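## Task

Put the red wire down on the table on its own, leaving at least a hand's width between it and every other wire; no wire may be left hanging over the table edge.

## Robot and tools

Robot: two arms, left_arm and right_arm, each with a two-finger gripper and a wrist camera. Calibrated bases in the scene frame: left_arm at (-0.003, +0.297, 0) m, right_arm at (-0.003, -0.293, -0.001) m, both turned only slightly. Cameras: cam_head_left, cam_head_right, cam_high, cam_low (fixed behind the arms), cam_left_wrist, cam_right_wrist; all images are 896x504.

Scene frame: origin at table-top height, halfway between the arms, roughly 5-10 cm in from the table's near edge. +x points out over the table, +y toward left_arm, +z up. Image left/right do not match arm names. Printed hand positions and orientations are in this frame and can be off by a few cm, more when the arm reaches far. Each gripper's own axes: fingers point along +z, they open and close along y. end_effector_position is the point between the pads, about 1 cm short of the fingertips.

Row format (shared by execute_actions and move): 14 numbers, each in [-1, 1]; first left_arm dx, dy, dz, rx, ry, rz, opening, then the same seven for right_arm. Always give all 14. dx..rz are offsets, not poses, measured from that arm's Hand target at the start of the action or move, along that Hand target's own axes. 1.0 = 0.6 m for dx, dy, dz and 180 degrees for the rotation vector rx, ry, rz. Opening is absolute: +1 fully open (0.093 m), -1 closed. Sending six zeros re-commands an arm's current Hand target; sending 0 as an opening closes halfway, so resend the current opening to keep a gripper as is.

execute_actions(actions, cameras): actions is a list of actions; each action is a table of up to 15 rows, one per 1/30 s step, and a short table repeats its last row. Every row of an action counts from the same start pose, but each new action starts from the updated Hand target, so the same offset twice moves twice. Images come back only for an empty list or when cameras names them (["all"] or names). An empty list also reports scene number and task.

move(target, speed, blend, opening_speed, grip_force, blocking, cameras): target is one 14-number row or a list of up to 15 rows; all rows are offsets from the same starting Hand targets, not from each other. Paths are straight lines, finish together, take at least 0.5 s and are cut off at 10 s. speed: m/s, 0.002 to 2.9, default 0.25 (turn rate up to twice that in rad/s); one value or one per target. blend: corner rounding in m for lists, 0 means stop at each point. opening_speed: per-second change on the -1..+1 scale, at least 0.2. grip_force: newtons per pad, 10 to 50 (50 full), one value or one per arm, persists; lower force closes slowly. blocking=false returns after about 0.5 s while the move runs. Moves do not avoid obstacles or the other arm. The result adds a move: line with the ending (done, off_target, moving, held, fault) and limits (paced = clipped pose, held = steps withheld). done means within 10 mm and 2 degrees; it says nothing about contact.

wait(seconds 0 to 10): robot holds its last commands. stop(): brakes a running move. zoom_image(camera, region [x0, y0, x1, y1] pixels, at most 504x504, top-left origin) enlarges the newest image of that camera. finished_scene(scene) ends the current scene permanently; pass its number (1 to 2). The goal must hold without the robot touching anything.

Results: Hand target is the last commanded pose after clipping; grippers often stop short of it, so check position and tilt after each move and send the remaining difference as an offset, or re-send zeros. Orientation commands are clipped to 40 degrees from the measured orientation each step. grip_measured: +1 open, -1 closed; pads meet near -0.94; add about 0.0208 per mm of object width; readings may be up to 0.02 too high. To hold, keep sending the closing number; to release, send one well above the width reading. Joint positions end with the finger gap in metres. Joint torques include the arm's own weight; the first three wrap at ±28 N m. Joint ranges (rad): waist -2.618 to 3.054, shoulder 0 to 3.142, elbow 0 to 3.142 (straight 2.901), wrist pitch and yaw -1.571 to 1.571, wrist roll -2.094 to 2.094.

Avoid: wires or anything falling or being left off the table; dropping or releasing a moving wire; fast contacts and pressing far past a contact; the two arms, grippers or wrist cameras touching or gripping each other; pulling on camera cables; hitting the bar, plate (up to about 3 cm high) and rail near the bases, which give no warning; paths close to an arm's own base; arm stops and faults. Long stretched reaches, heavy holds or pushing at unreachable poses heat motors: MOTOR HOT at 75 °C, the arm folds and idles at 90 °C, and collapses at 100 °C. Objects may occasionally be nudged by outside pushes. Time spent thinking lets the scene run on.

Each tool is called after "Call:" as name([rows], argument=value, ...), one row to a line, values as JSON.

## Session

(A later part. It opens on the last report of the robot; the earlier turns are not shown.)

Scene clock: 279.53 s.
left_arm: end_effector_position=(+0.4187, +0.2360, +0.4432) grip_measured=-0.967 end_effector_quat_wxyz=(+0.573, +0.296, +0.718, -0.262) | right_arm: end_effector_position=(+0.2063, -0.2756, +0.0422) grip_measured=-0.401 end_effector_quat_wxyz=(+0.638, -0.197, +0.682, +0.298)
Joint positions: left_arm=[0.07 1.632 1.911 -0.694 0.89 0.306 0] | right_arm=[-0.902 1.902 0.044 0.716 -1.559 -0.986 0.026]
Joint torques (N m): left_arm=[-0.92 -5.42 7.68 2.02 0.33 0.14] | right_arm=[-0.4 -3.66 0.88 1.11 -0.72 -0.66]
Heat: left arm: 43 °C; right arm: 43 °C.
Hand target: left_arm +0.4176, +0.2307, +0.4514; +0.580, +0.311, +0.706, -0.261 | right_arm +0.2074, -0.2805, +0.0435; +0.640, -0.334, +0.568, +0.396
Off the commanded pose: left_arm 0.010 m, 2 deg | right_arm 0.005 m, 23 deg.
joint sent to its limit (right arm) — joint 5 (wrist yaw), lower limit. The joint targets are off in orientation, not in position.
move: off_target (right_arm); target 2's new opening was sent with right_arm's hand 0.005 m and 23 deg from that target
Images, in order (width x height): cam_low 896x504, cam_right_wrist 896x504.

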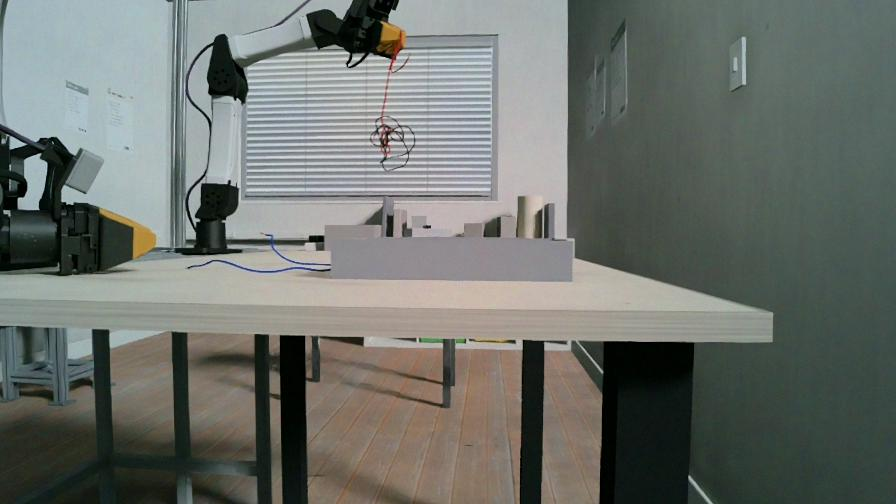

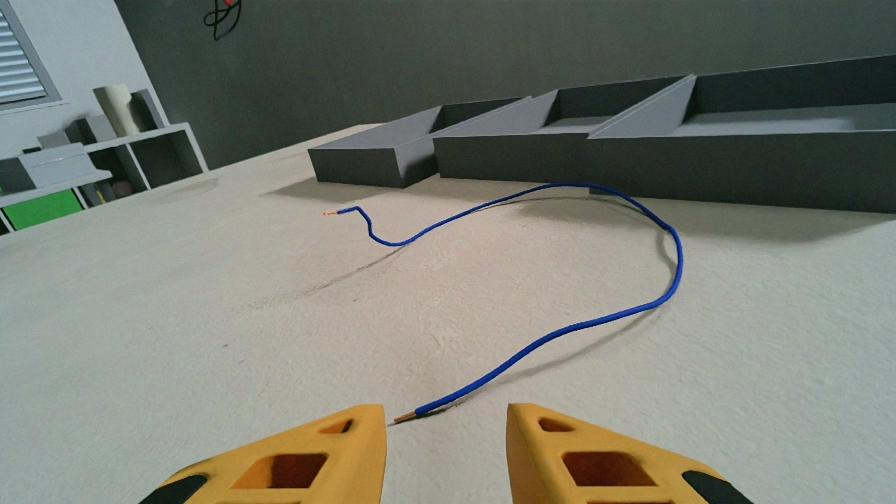

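Call:
move(target=[-0.01,-0.186,0.056,0,0,0,-1,-0.314,-0.02,0.17,0,0,0,0], speed=0.15, cameras=["all"])

Call:
zoom_image(camera="cam_low", region=[280, 0, 480, 200])

Call:
zoom_image(camera="cam_high", region=[370, 130, 610, 330])

Call:
zoom_image(camera="cam_right_wrist", region=[0, 0, 504, 400])

Scene clock: 291.17 s.
left_arm: end_effector_position=(+0.3638, +0.1308, +0.4391) grip_measured=-0.967 end_effector_quat_wxyz=(+0.563, +0.311, +0.719, -0.262) | right_arm: end_effector_position=(+0.2607, -0.2231, +0.2406) grip_measured=-0.001 end_effector_quat_wxyz=(+0.616, -0.322, +0.603, +0.391)
Joint positions: left_arm=[-0.284 1.435 1.681 -0.582 0.576 0.174 0] | right_arm=[-0.452 1.296 0.299 1.493 -1.438 0.57 0.045]
Joint torques (N m): left_arm=[-0.79 -6.41 5.48 2.57 0.06 -0.14] | right_arm=[0.94 -3.14 3.67 2.19 0.42 0.27]
Motor temperatures (°C): left_arm=[25 43 41 43 28 25 27] | right_arm=[27 42 33 36 27 24 30]
Heat: left arm: 43 °C; right arm: 42 °C.
Hand target: left_arm +0.3579, +0.1304, +0.4516; +0.580, +0.311, +0.706, -0.261 | right_arm +0.2574, -0.2205, +0.2433; +0.640, -0.334, +0.568, +0.396
Off the commanded pose: left_arm 0.014 m, 2 deg | right_arm 0.005 m, 5 deg.
joint sent to its limit (right arm) — joint 4 (wrist pitch), upper limit. The joint targets are off in orientation, not in position.
move: off_target (left_arm, right_arm)

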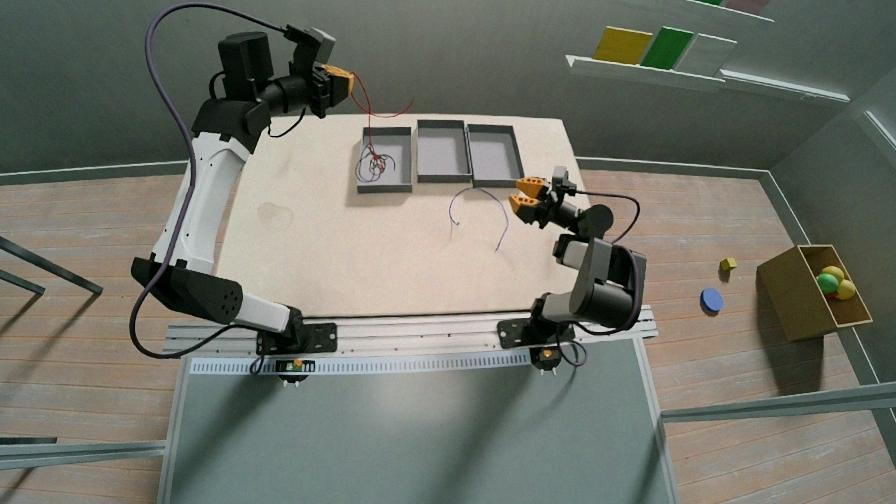

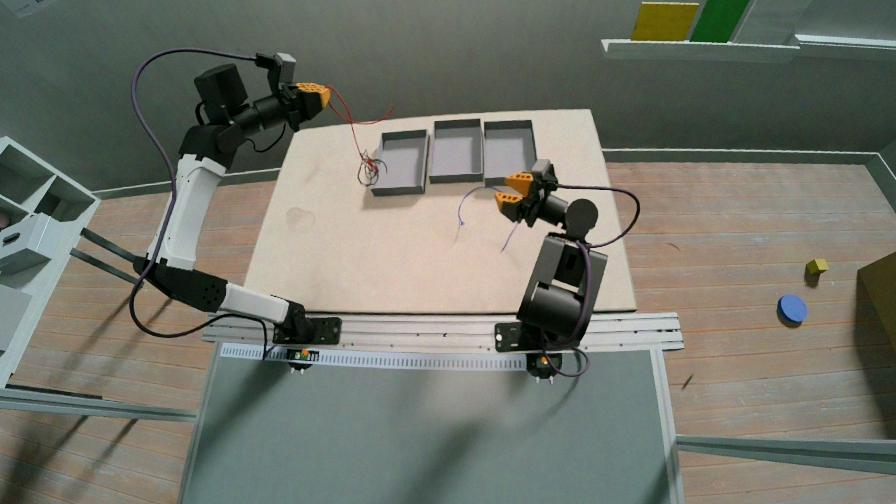

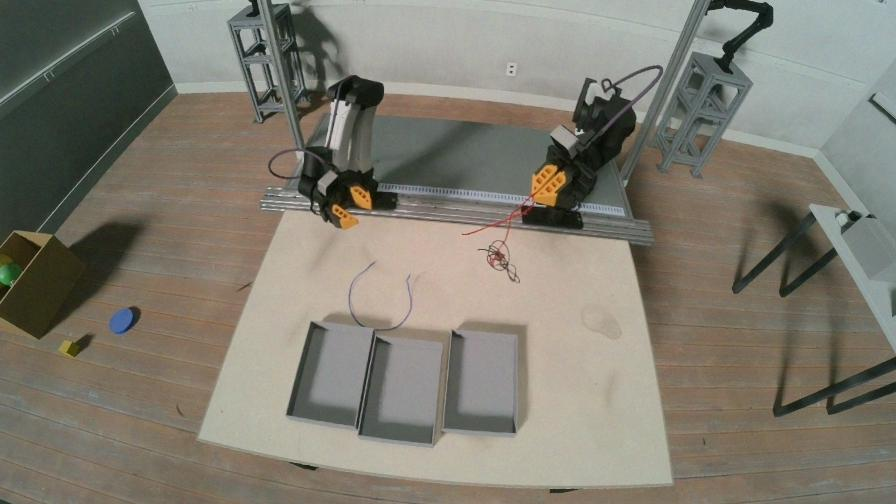

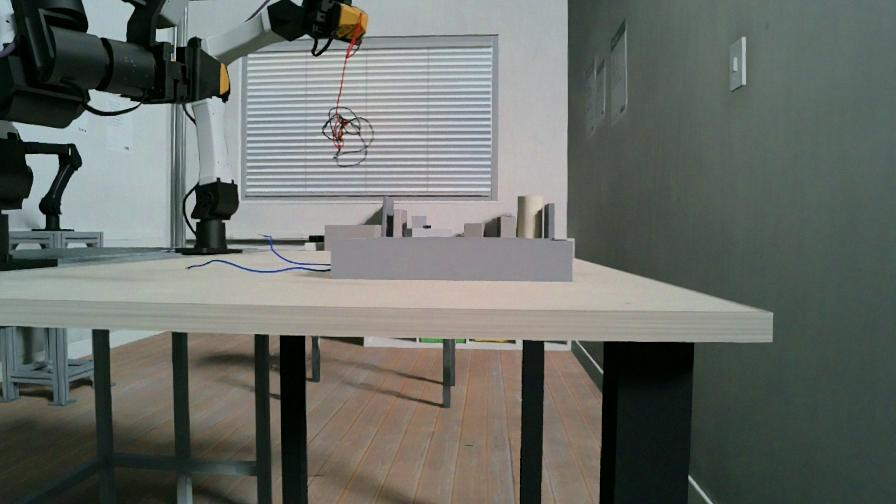

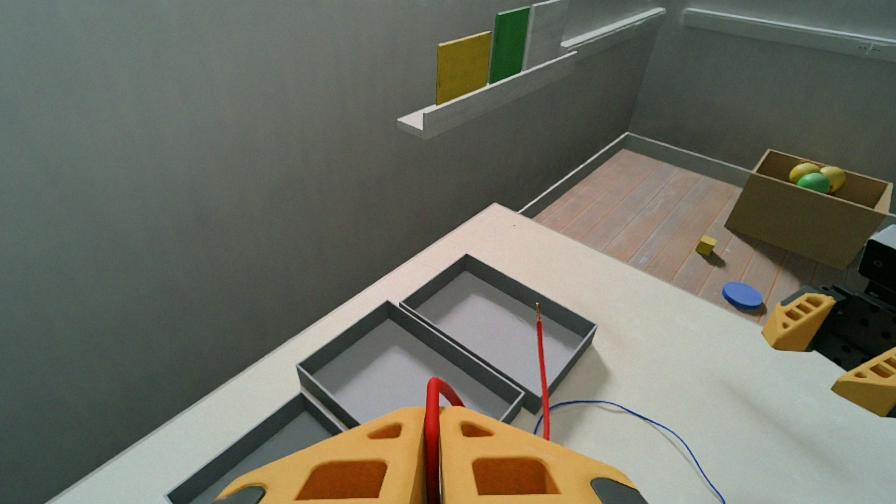

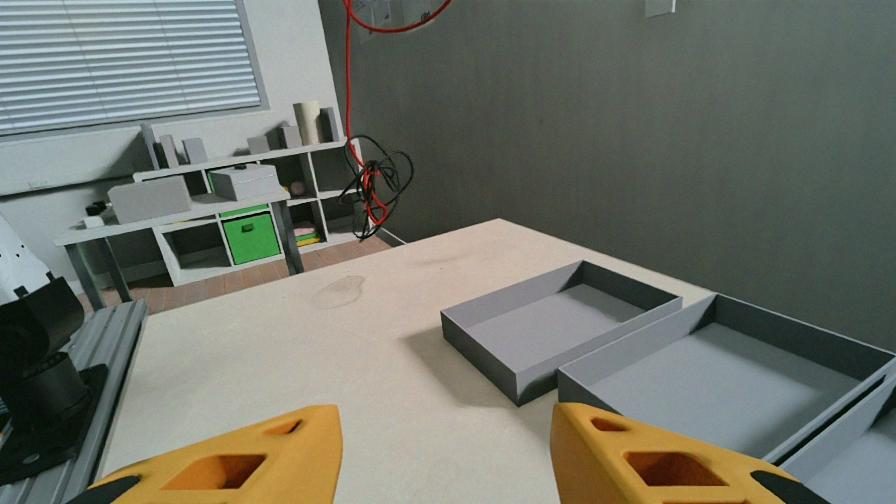

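Scaled by 2.520 from the camera's 896x504 image, which has a finer 1280x720 frame.

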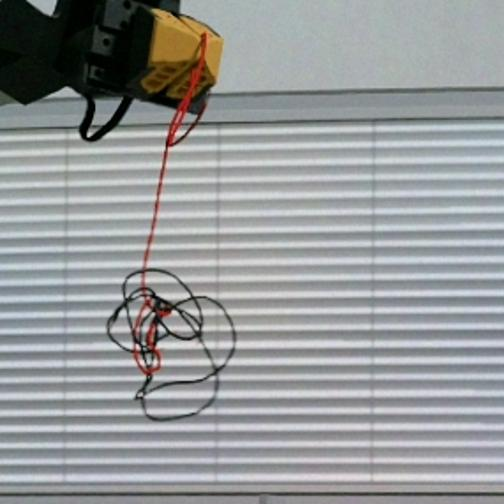

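Scaled by 2.100 from the camera's 896x504 image, which has a finer 1280x720 frame.

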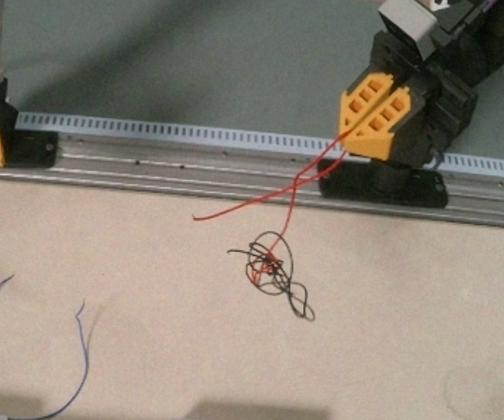

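Scaled by 1.000.

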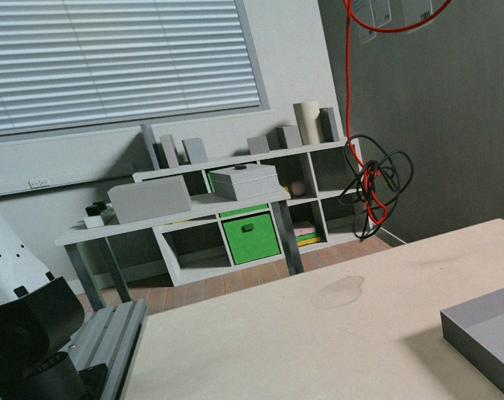

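Call:
move(target=[0,0,0,0,0,0,-1,0.136,0.117,0.43,0,-0.06,0,0.1], speed=0.15, cameras=["cam_right_wrist","cam_low","cam_high","cam_head_left"])

Call:
zoom_image(camera="cam_low", region=[280, 0, 480, 200])

Call:
zoom_image(camera="cam_high", region=[400, 170, 600, 310])

Scene clock: 302.80 s.
left_arm: end_effector_position=(+0.3638, +0.1308, +0.4391) grip_measured=-0.967 end_effector_quat_wxyz=(+0.563, +0.311, +0.719, -0.262) | right_arm: end_effector_position=(+0.3155, +0.0479, +0.1779) grip_measured=+0.099 end_effector_quat_wxyz=(+0.637, -0.313, +0.566, +0.419)
Joint positions: left_arm=[-0.284 1.435 1.681 -0.582 0.576 0.174 0] | right_arm=[0.623 1.945 0.63 1.49 -0.404 0.148 0.05]
Joint torques (N m): left_arm=[-0.72 -6.46 5.45 2.56 0.05 -0.14] | right_arm=[0.96 -8.38 5.71 2.99 0.18 0.04]
Heat: left arm: 45 °C; right arm: 42 °C.
Hand target: left_arm +0.3579, +0.1304, +0.4516; +0.580, +0.311, +0.706, -0.261 | right_arm +0.3180, +0.0486, +0.1979; +0.690, -0.295, +0.505, +0.425
Off the commanded pose: left_arm 0.014 m, 2 deg | right_arm 0.020 m, 10 deg.
joint sent to its limit (right arm) — joint 4 (wrist pitch), upper limit. The joint targets are off in orientation, not in position.
move: off_target (left_arm, right_arm)
Images, in order (width x height): cam_head_left 896x504, cam_high 896x504, cam_low 896x504, cam_right_wrist 896x504.

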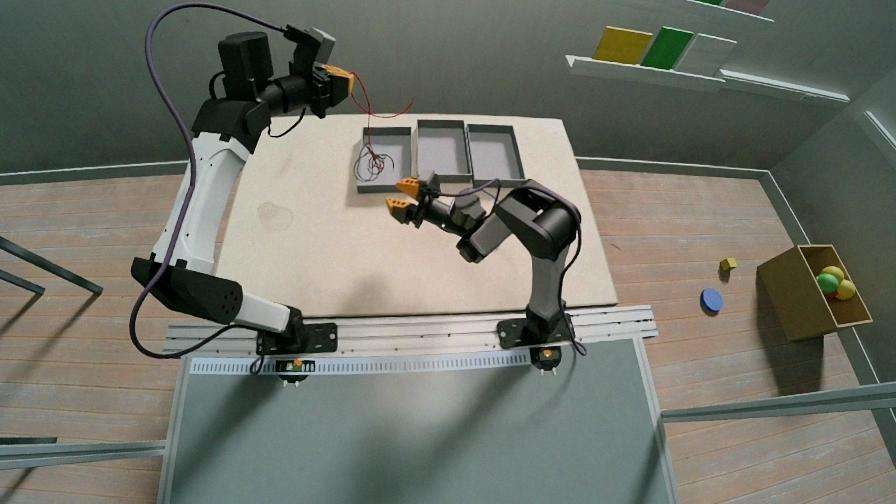

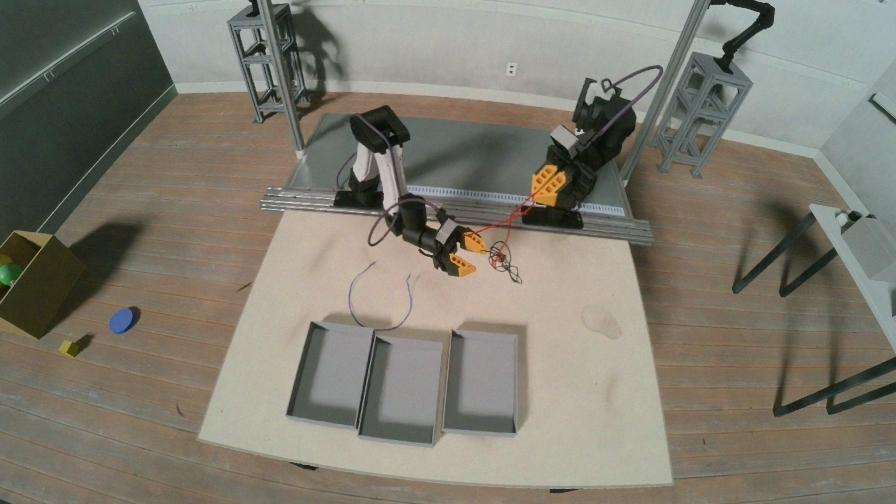

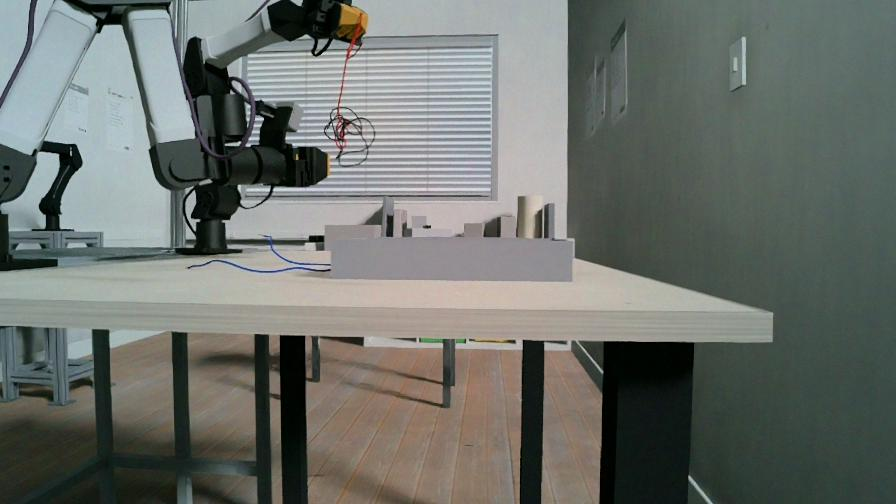

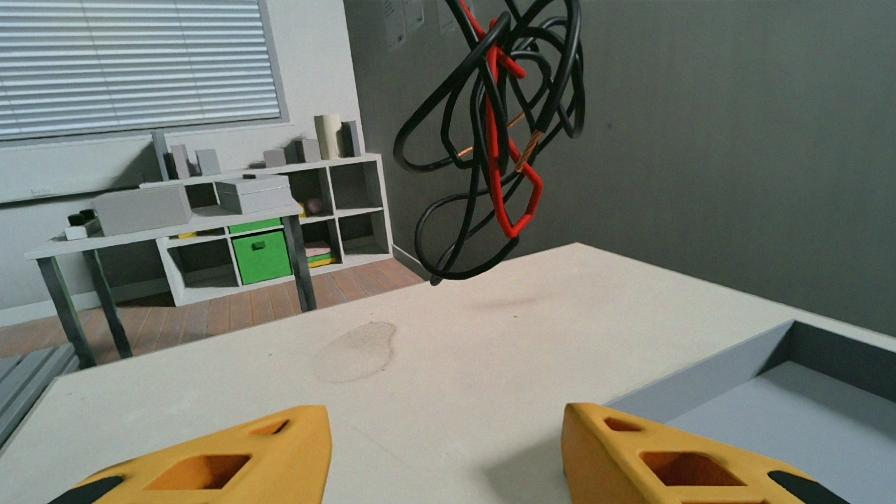

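Scaled by 2.520 from the camera's 896x504 image, which has a finer 1280x720 frame.

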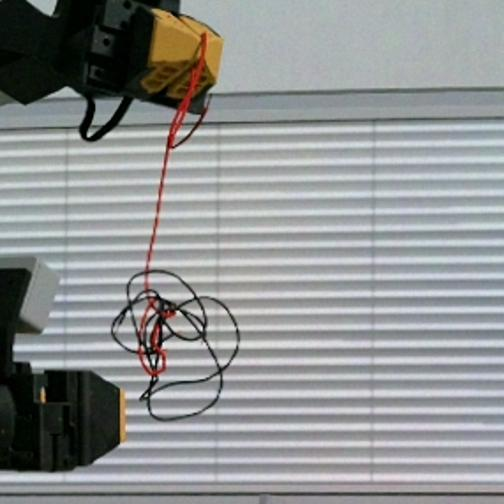

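Scaled by 2.520 from the camera's 896x504 image, which has a finer 1280x720 frame.

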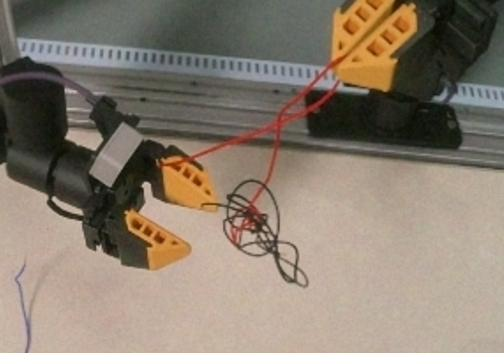

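Call:
move(target=[0,0,0,0,0,0,-1,0.065,0.0,0.18,0,0,0,0.0], speed=0.1, cameras=["cam_right_wrist","cam_low","cam_high"])

Call:
zoom_image(camera="cam_low", region=[280, 0, 480, 200])

Call:
zoom_image(camera="cam_high", region=[400, 170, 600, 310])

Scene clock: 316.53 s.
left_arm: end_effector_position=(+0.3638, +0.1308, +0.4391) grip_measured=-0.967 end_effector_quat_wxyz=(+0.563, +0.311, +0.719, -0.262) | right_arm: end_effector_position=(+0.3668, +0.1455, +0.1997) grip_measured=+0.001 end_effector_quat_wxyz=(+0.686, -0.296, +0.503, +0.434)
Joint positions: left_arm=[-0.284 1.435 1.681 -0.582 0.576 0.174 0] | right_arm=[0.731 2.27 1.146 1.462 -0.295 0.137 0.045]
Joint torques (N m): left_arm=[-0.73 -6.43 5.42 2.54 0.07 -0.14] | right_arm=[0.91 -11.81 6.84 1.83 0.27 -0.03]
Motor temperatures (°C): left_arm=[25 42 40 47 28 25 27] | right_arm=[27 44 34 43 27 24 30]
Heat: left arm: 47 °C; right arm: 44 °C.
Hand target: left_arm +0.3579, +0.1304, +0.4516; +0.580, +0.311, +0.707, -0.261 | right_arm +0.3711, +0.1504, +0.1947; +0.690, -0.295, +0.506, +0.425
Off the commanded pose: left_arm 0.014 m, 2 deg | right_arm 0.008 m, 1 deg.
move: off_target (left_arm)
Images, in order (width x height): cam_high 896x504, cam_low 896x504, cam_right_wrist 896x504.

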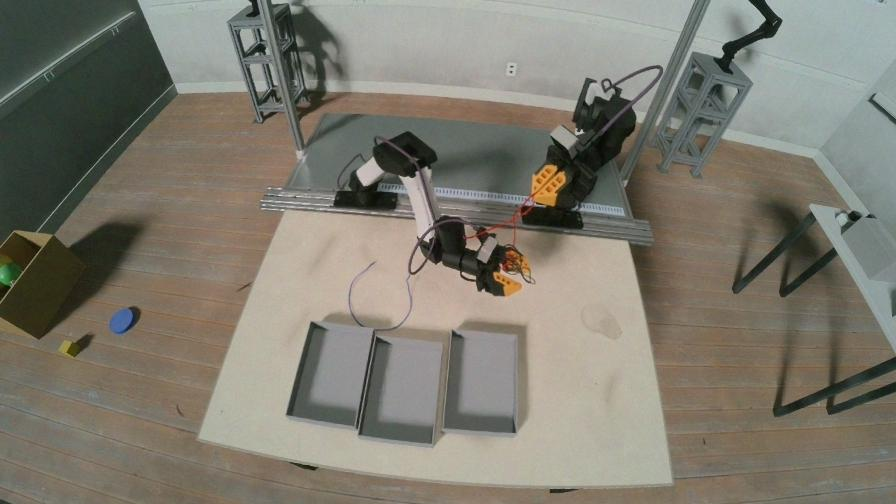

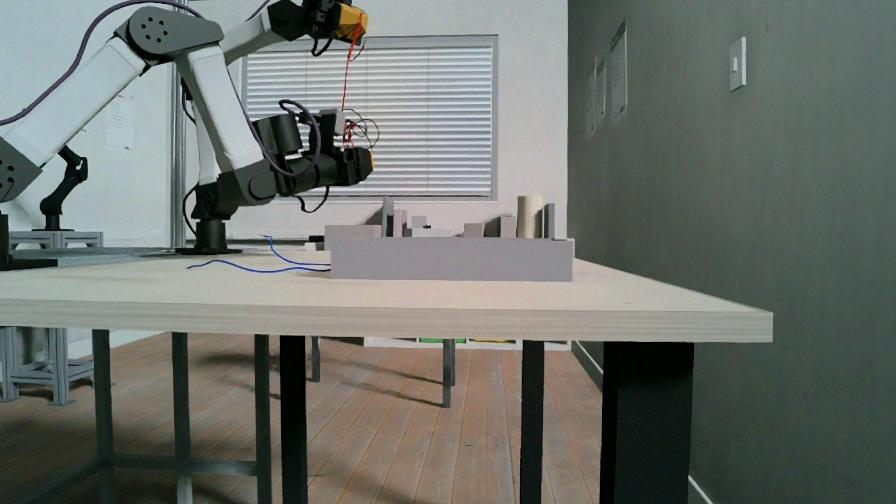

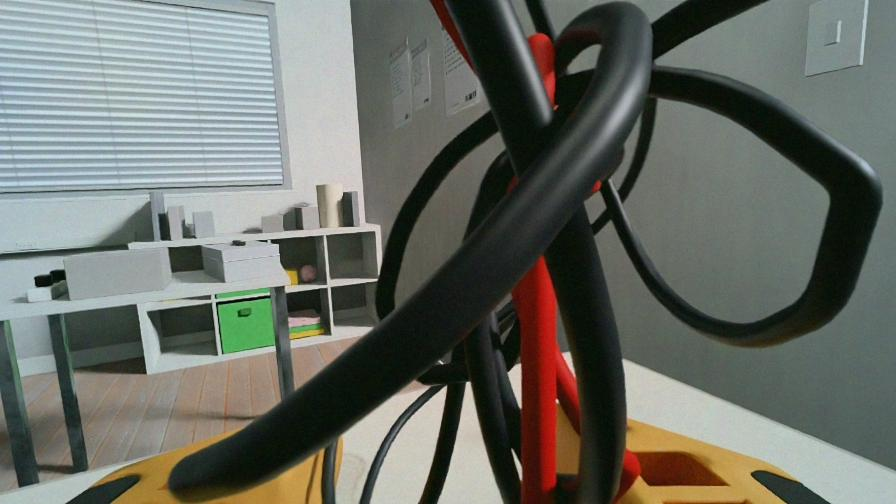

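Scaled by 2.520 from the camera's 896x504 image, which has a finer 1280x720 frame.

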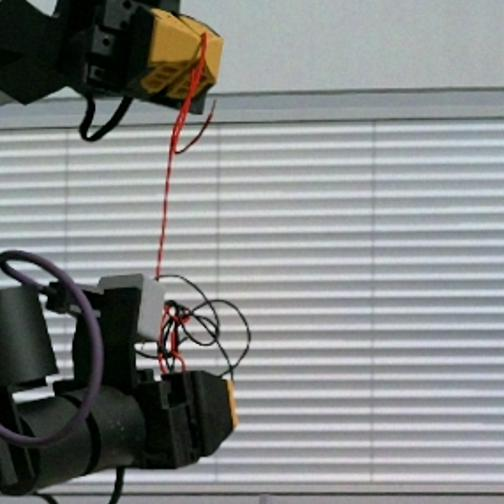

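Scaled by 2.520 from the camera's 896x504 image, which has a finer 1280x720 frame.

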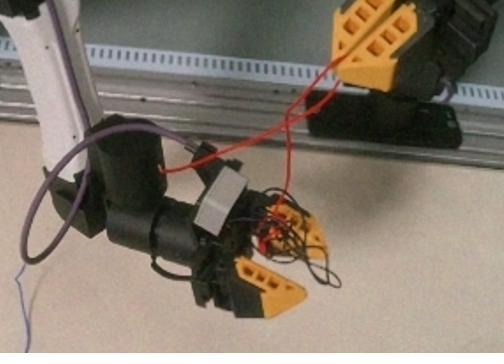

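Call:
move(target=[0,0,0,0,0,0,-1,0,0.0,-0.17,0,0,0,0.0], speed=0.1, cameras=["cam_right_wrist","cam_low","cam_high"])

Call:
zoom_image(camera="cam_low", region=[280, 0, 480, 200])

Call:
zoom_image(camera="cam_high", region=[400, 170, 600, 310])

Call:
zoom_image(camera="cam_right_wrist", region=[300, 0, 700, 400])

Scene clock: 322.50 s.
left_arm: end_effector_position=(+0.3638, +0.1308, +0.4391) grip_measured=-0.967 end_effector_quat_wxyz=(+0.563, +0.311, +0.719, -0.262) | right_arm: end_effector_position=(+0.3305, +0.0709, +0.1319) grip_measured=+0.001 end_effector_quat_wxyz=(+0.620, -0.319, +0.593, +0.402)
Joint positions: left_arm=[-0.284 1.435 1.681 -0.582 0.576 0.174 0] | right_arm=[0.655 2.117 0.724 1.49 -0.358 0.119 0.045]
Joint torques (N m): left_arm=[-0.7 -6.43 5.48 2.56 0.06 -0.15] | right_arm=[-0.44 -14.27 2.85 3.05 -0.13 -0.09]
Heat: left arm: 47 °C; right arm: 47 °C.
Hand target: left_arm +0.3579, +0.1304, +0.4516; +0.580, +0.311, +0.707, -0.261 | right_arm +0.3255, +0.0649, +0.1628; +0.690, -0.295, +0.505, +0.425
Off the commanded pose: left_arm 0.014 m, 2 deg | right_arm 0.032 m, 13 deg.
joint sent to its limit (right arm) — joint 4 (wrist pitch), upper limit. The joint targets are off in orientation, not in position.
move: off_target (left_arm, right_arm)
Images, in order (width x height): cam_high 896x504, cam_low 896x504, cam_right_wrist 896x504.

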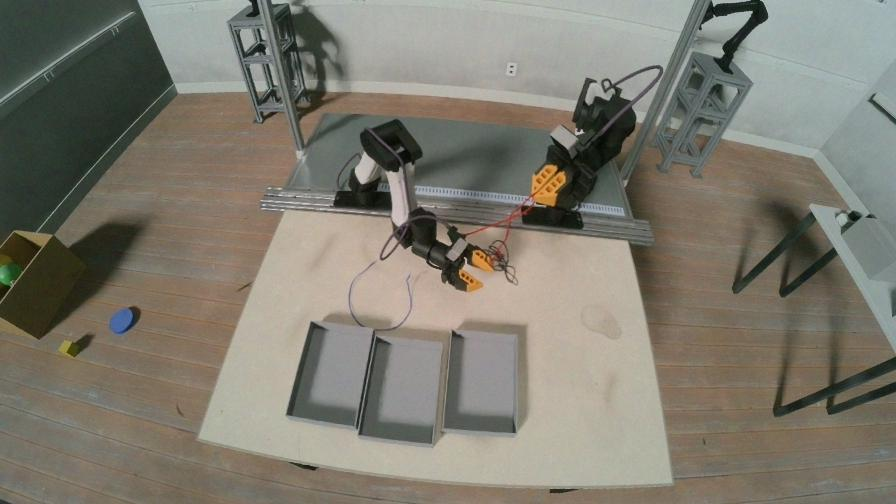

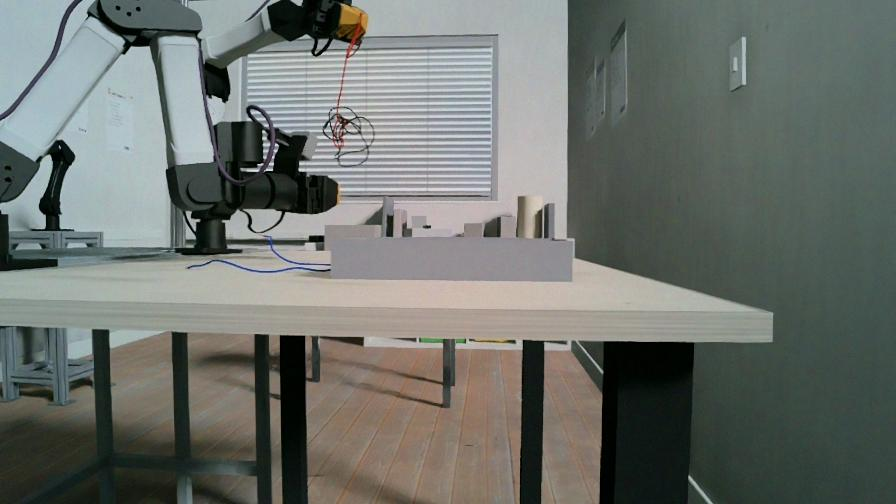

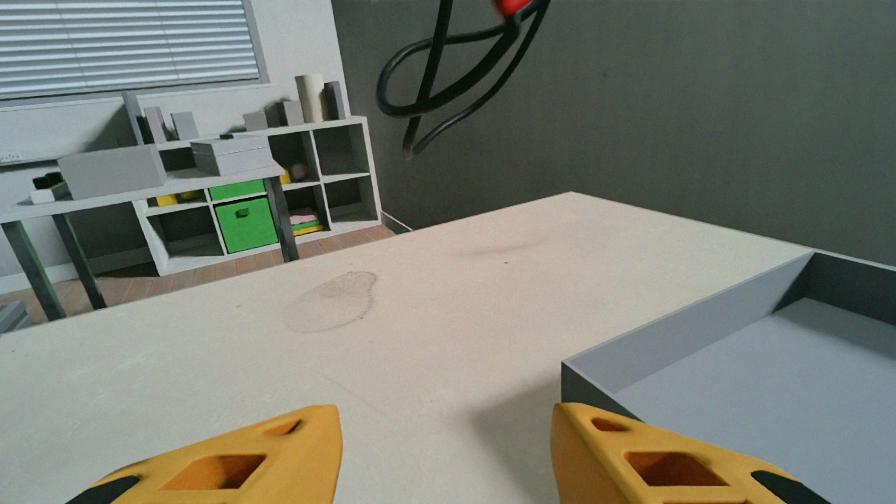

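Scaled by 2.520 from the camera's 896x504 image, which has a finer 1280x720 frame.

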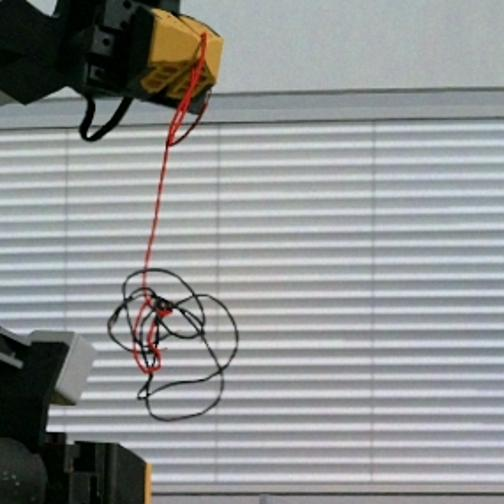

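Scaled by 2.520 from the camera's 896x504 image, which has a finer 1280x720 frame.

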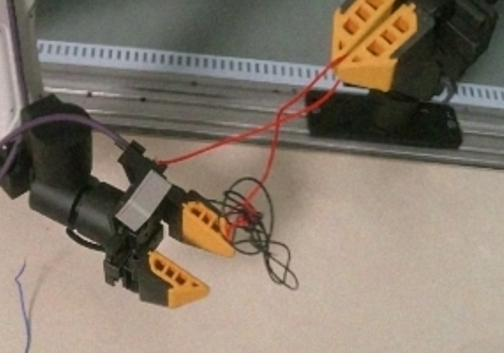

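Scaled by 1.260 from the camera's 896x504 image, which has a finer 1280x720 frame.

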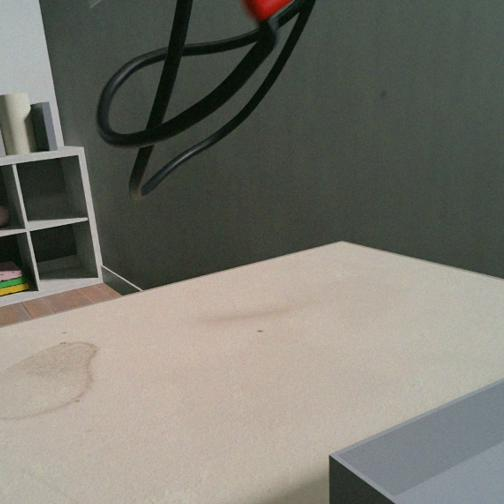

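Call:
move(target=[0,0,0,0,0,0,-1,-0.022,0.032,0.107,0,0,0,0.0], speed=0.08, cameras=["cam_right_wrist","cam_low","cam_high"])

Call:
zoom_image(camera="cam_low", region=[280, 0, 480, 200])

Call:
zoom_image(camera="cam_high", region=[400, 170, 600, 310])

Scene clock: 331.97 s.
left_arm: end_effector_position=(+0.3638, +0.1308, +0.4391) grip_measured=-0.967 end_effector_quat_wxyz=(+0.563, +0.311, +0.719, -0.262) | right_arm: end_effector_position=(+0.3347, +0.1227, +0.1830) grip_measured=+0.001 end_effector_quat_wxyz=(+0.667, -0.306, +0.531, +0.424)
Joint positions: left_arm=[-0.284 1.435 1.681 -0.582 0.576 0.174 0] | right_arm=[0.748 2.162 0.933 1.489 -0.279 0.119 0.045]
Joint torques (N m): left_arm=[-0.62 -6.42 5.5 2.56 0.05 -0.14] | right_arm=[0.88 -10.39 6.38 2.77 0.29 0.1]
Motor temperatures (°C): left_arm=[25 42 39 48 28 25 27] | right_arm=[27 51 34 46 27 24 30]
Heat: left arm: 48 °C; right arm: 51 °C.
Hand target: left_arm +0.3579, +0.1304, +0.4516; +0.580, +0.311, +0.707, -0.261 | right_arm +0.3355, +0.1238, +0.1959; +0.690, -0.295, +0.505, +0.425
Off the commanded pose: left_arm 0.014 m, 2 deg | right_arm 0.013 m, 4 deg.
move: off_target (left_arm, right_arm)
Images, in order (width x height): cam_high 896x504, cam_low 896x504, cam_right_wrist 896x504.

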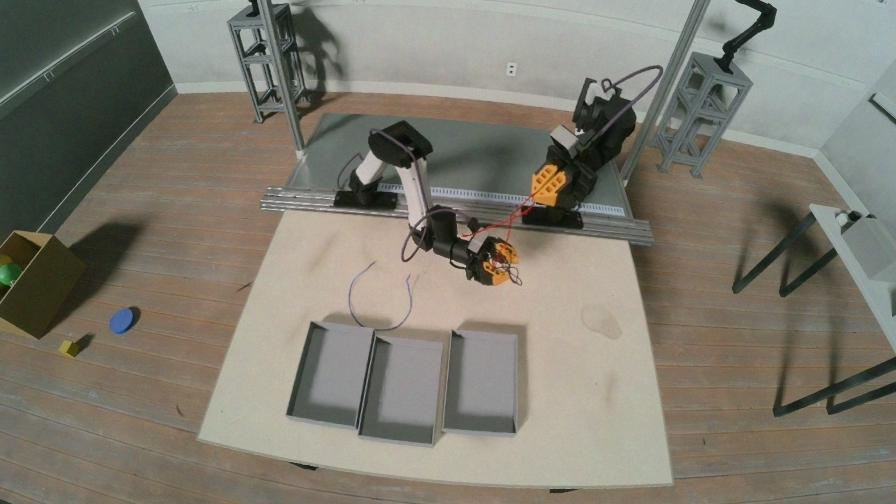

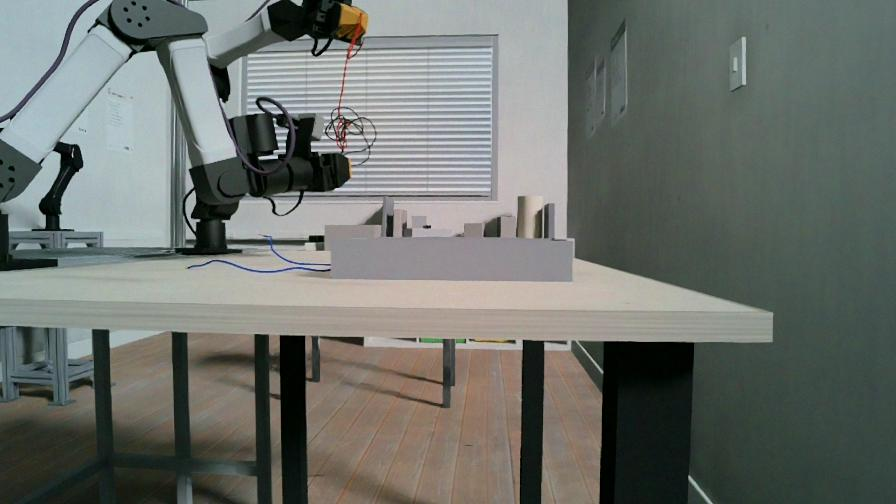

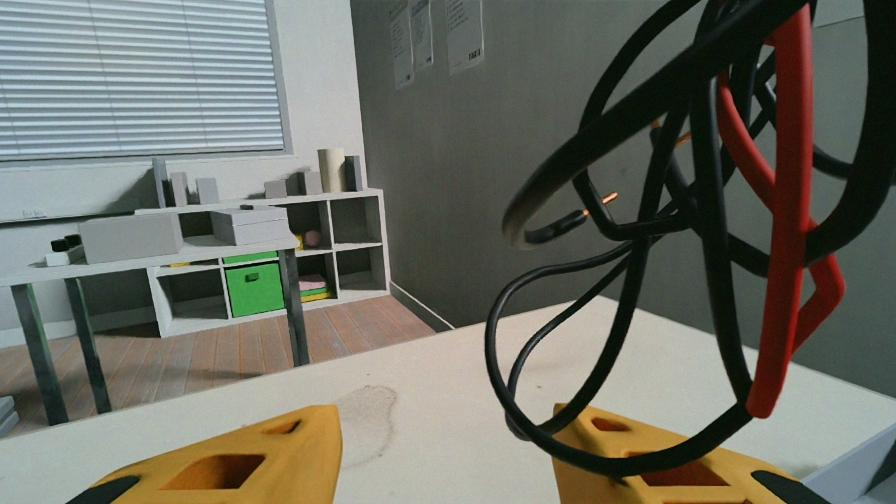

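Scaled by 2.520 from the camera's 896x504 image, which has a finer 1280x720 frame.

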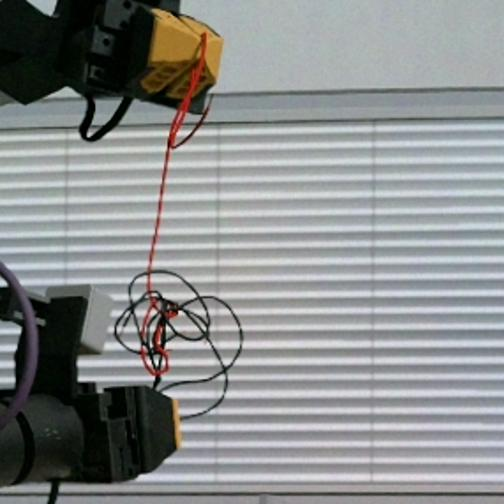

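Scaled by 2.520 from the camera's 896x504 image, which has a finer 1280x720 frame.

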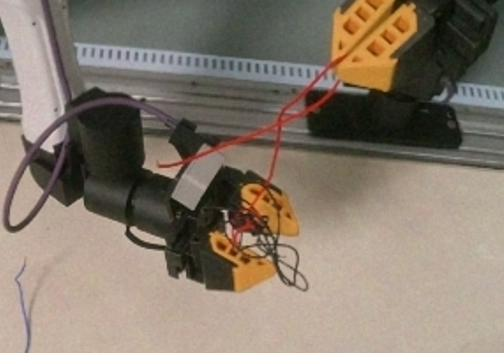

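Call:
move([
  [0,0,0,0,0,0,-1,0,0,-0.09,0,0,0,0.0],
  [0,0,0,0,0,0,-1,-0.025,0,-0.09,0,0,0,0.0],
  [0,0,0,0,0,0,-1,-0.022,0,0.02,0,0,0,0.0],
], speed=0.08, cameras=["cam_right_wrist","cam_low","cam_high"])

Call:
zoom_image(camera="cam_low", region=[280, 0, 480, 200])

Scene clock: 344.80 s.
left_arm: end_effector_position=(+0.3639, +0.1308, +0.4395) grip_measured=-0.967 end_effector_quat_wxyz=(+0.564, +0.311, +0.719, -0.262) | right_arm: end_effector_position=(+0.3358, +0.1259, +0.2131) grip_measured=+0.001 end_effector_quat_wxyz=(+0.685, -0.301, +0.507, +0.429)
Joint positions: left_arm=[-0.284 1.435 1.681 -0.581 0.576 0.174 0] | right_arm=[0.752 2.127 0.971 1.478 -0.275 0.116 0.045]
Joint torques (N m): left_arm=[-0.76 -6.42 5.48 2.55 0.06 -0.13] | right_arm=[0.76 -10.56 6.54 2.06 0.27 0.11]
Heat: left arm: 48 °C; right arm: 53 °C.
Hand target: left_arm +0.3579, +0.1304, +0.4516; +0.580, +0.310, +0.707, -0.261 | right_arm +0.3392, +0.1300, +0.2123; +0.690, -0.295, +0.505, +0.425
Off the commanded pose: left_arm 0.014 m, 2 deg | right_arm 0.005 m, 1 deg.
move: off_target (left_arm)
Images, in order (width x height): cam_high 896x504, cam_low 896x504, cam_right_wrist 896x504.

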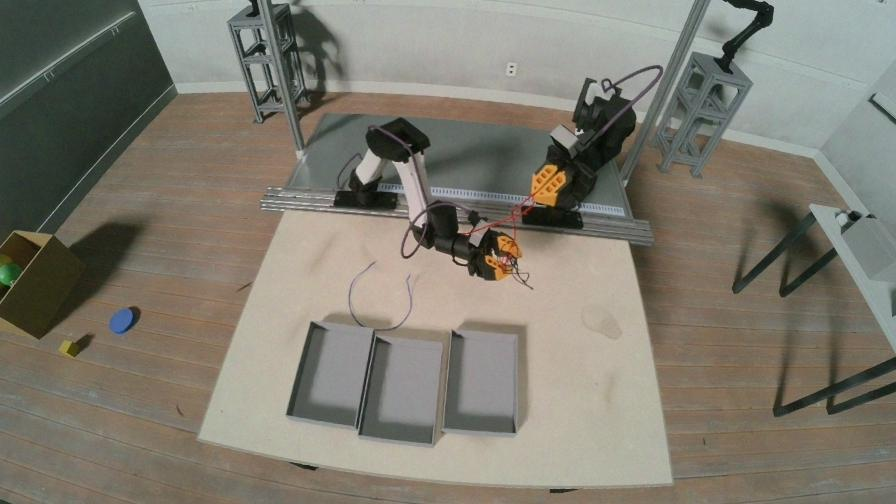

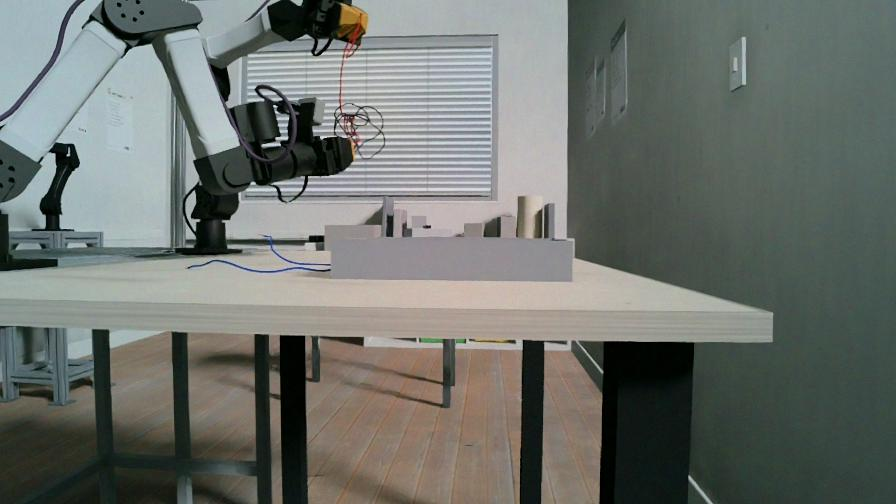

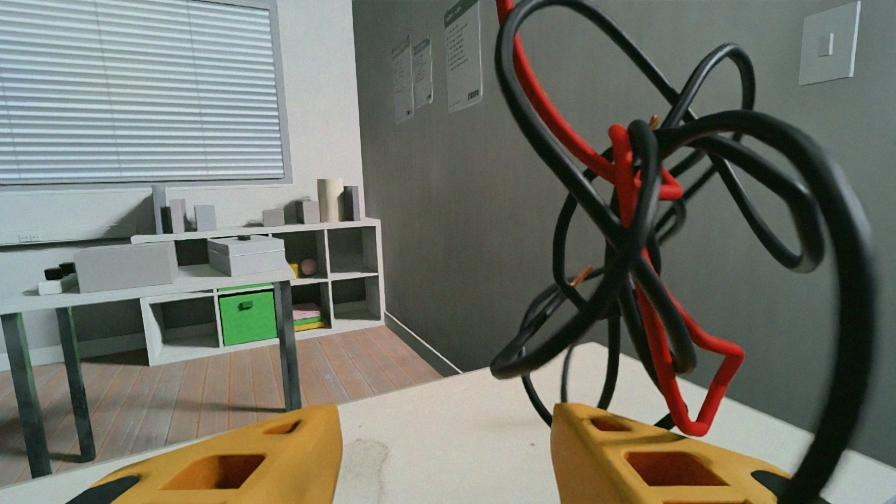

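Scaled by 2.520 from the camera's 896x504 image, which has a finer 1280x720 frame.

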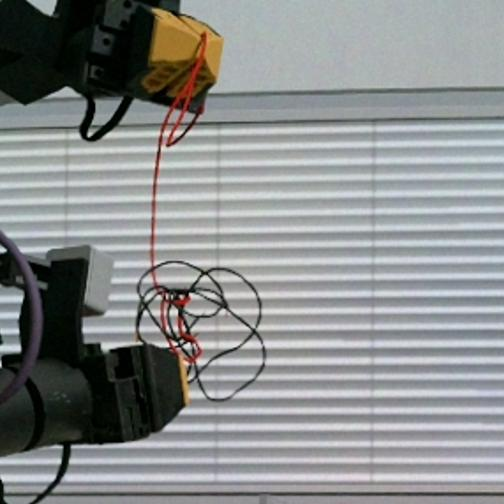

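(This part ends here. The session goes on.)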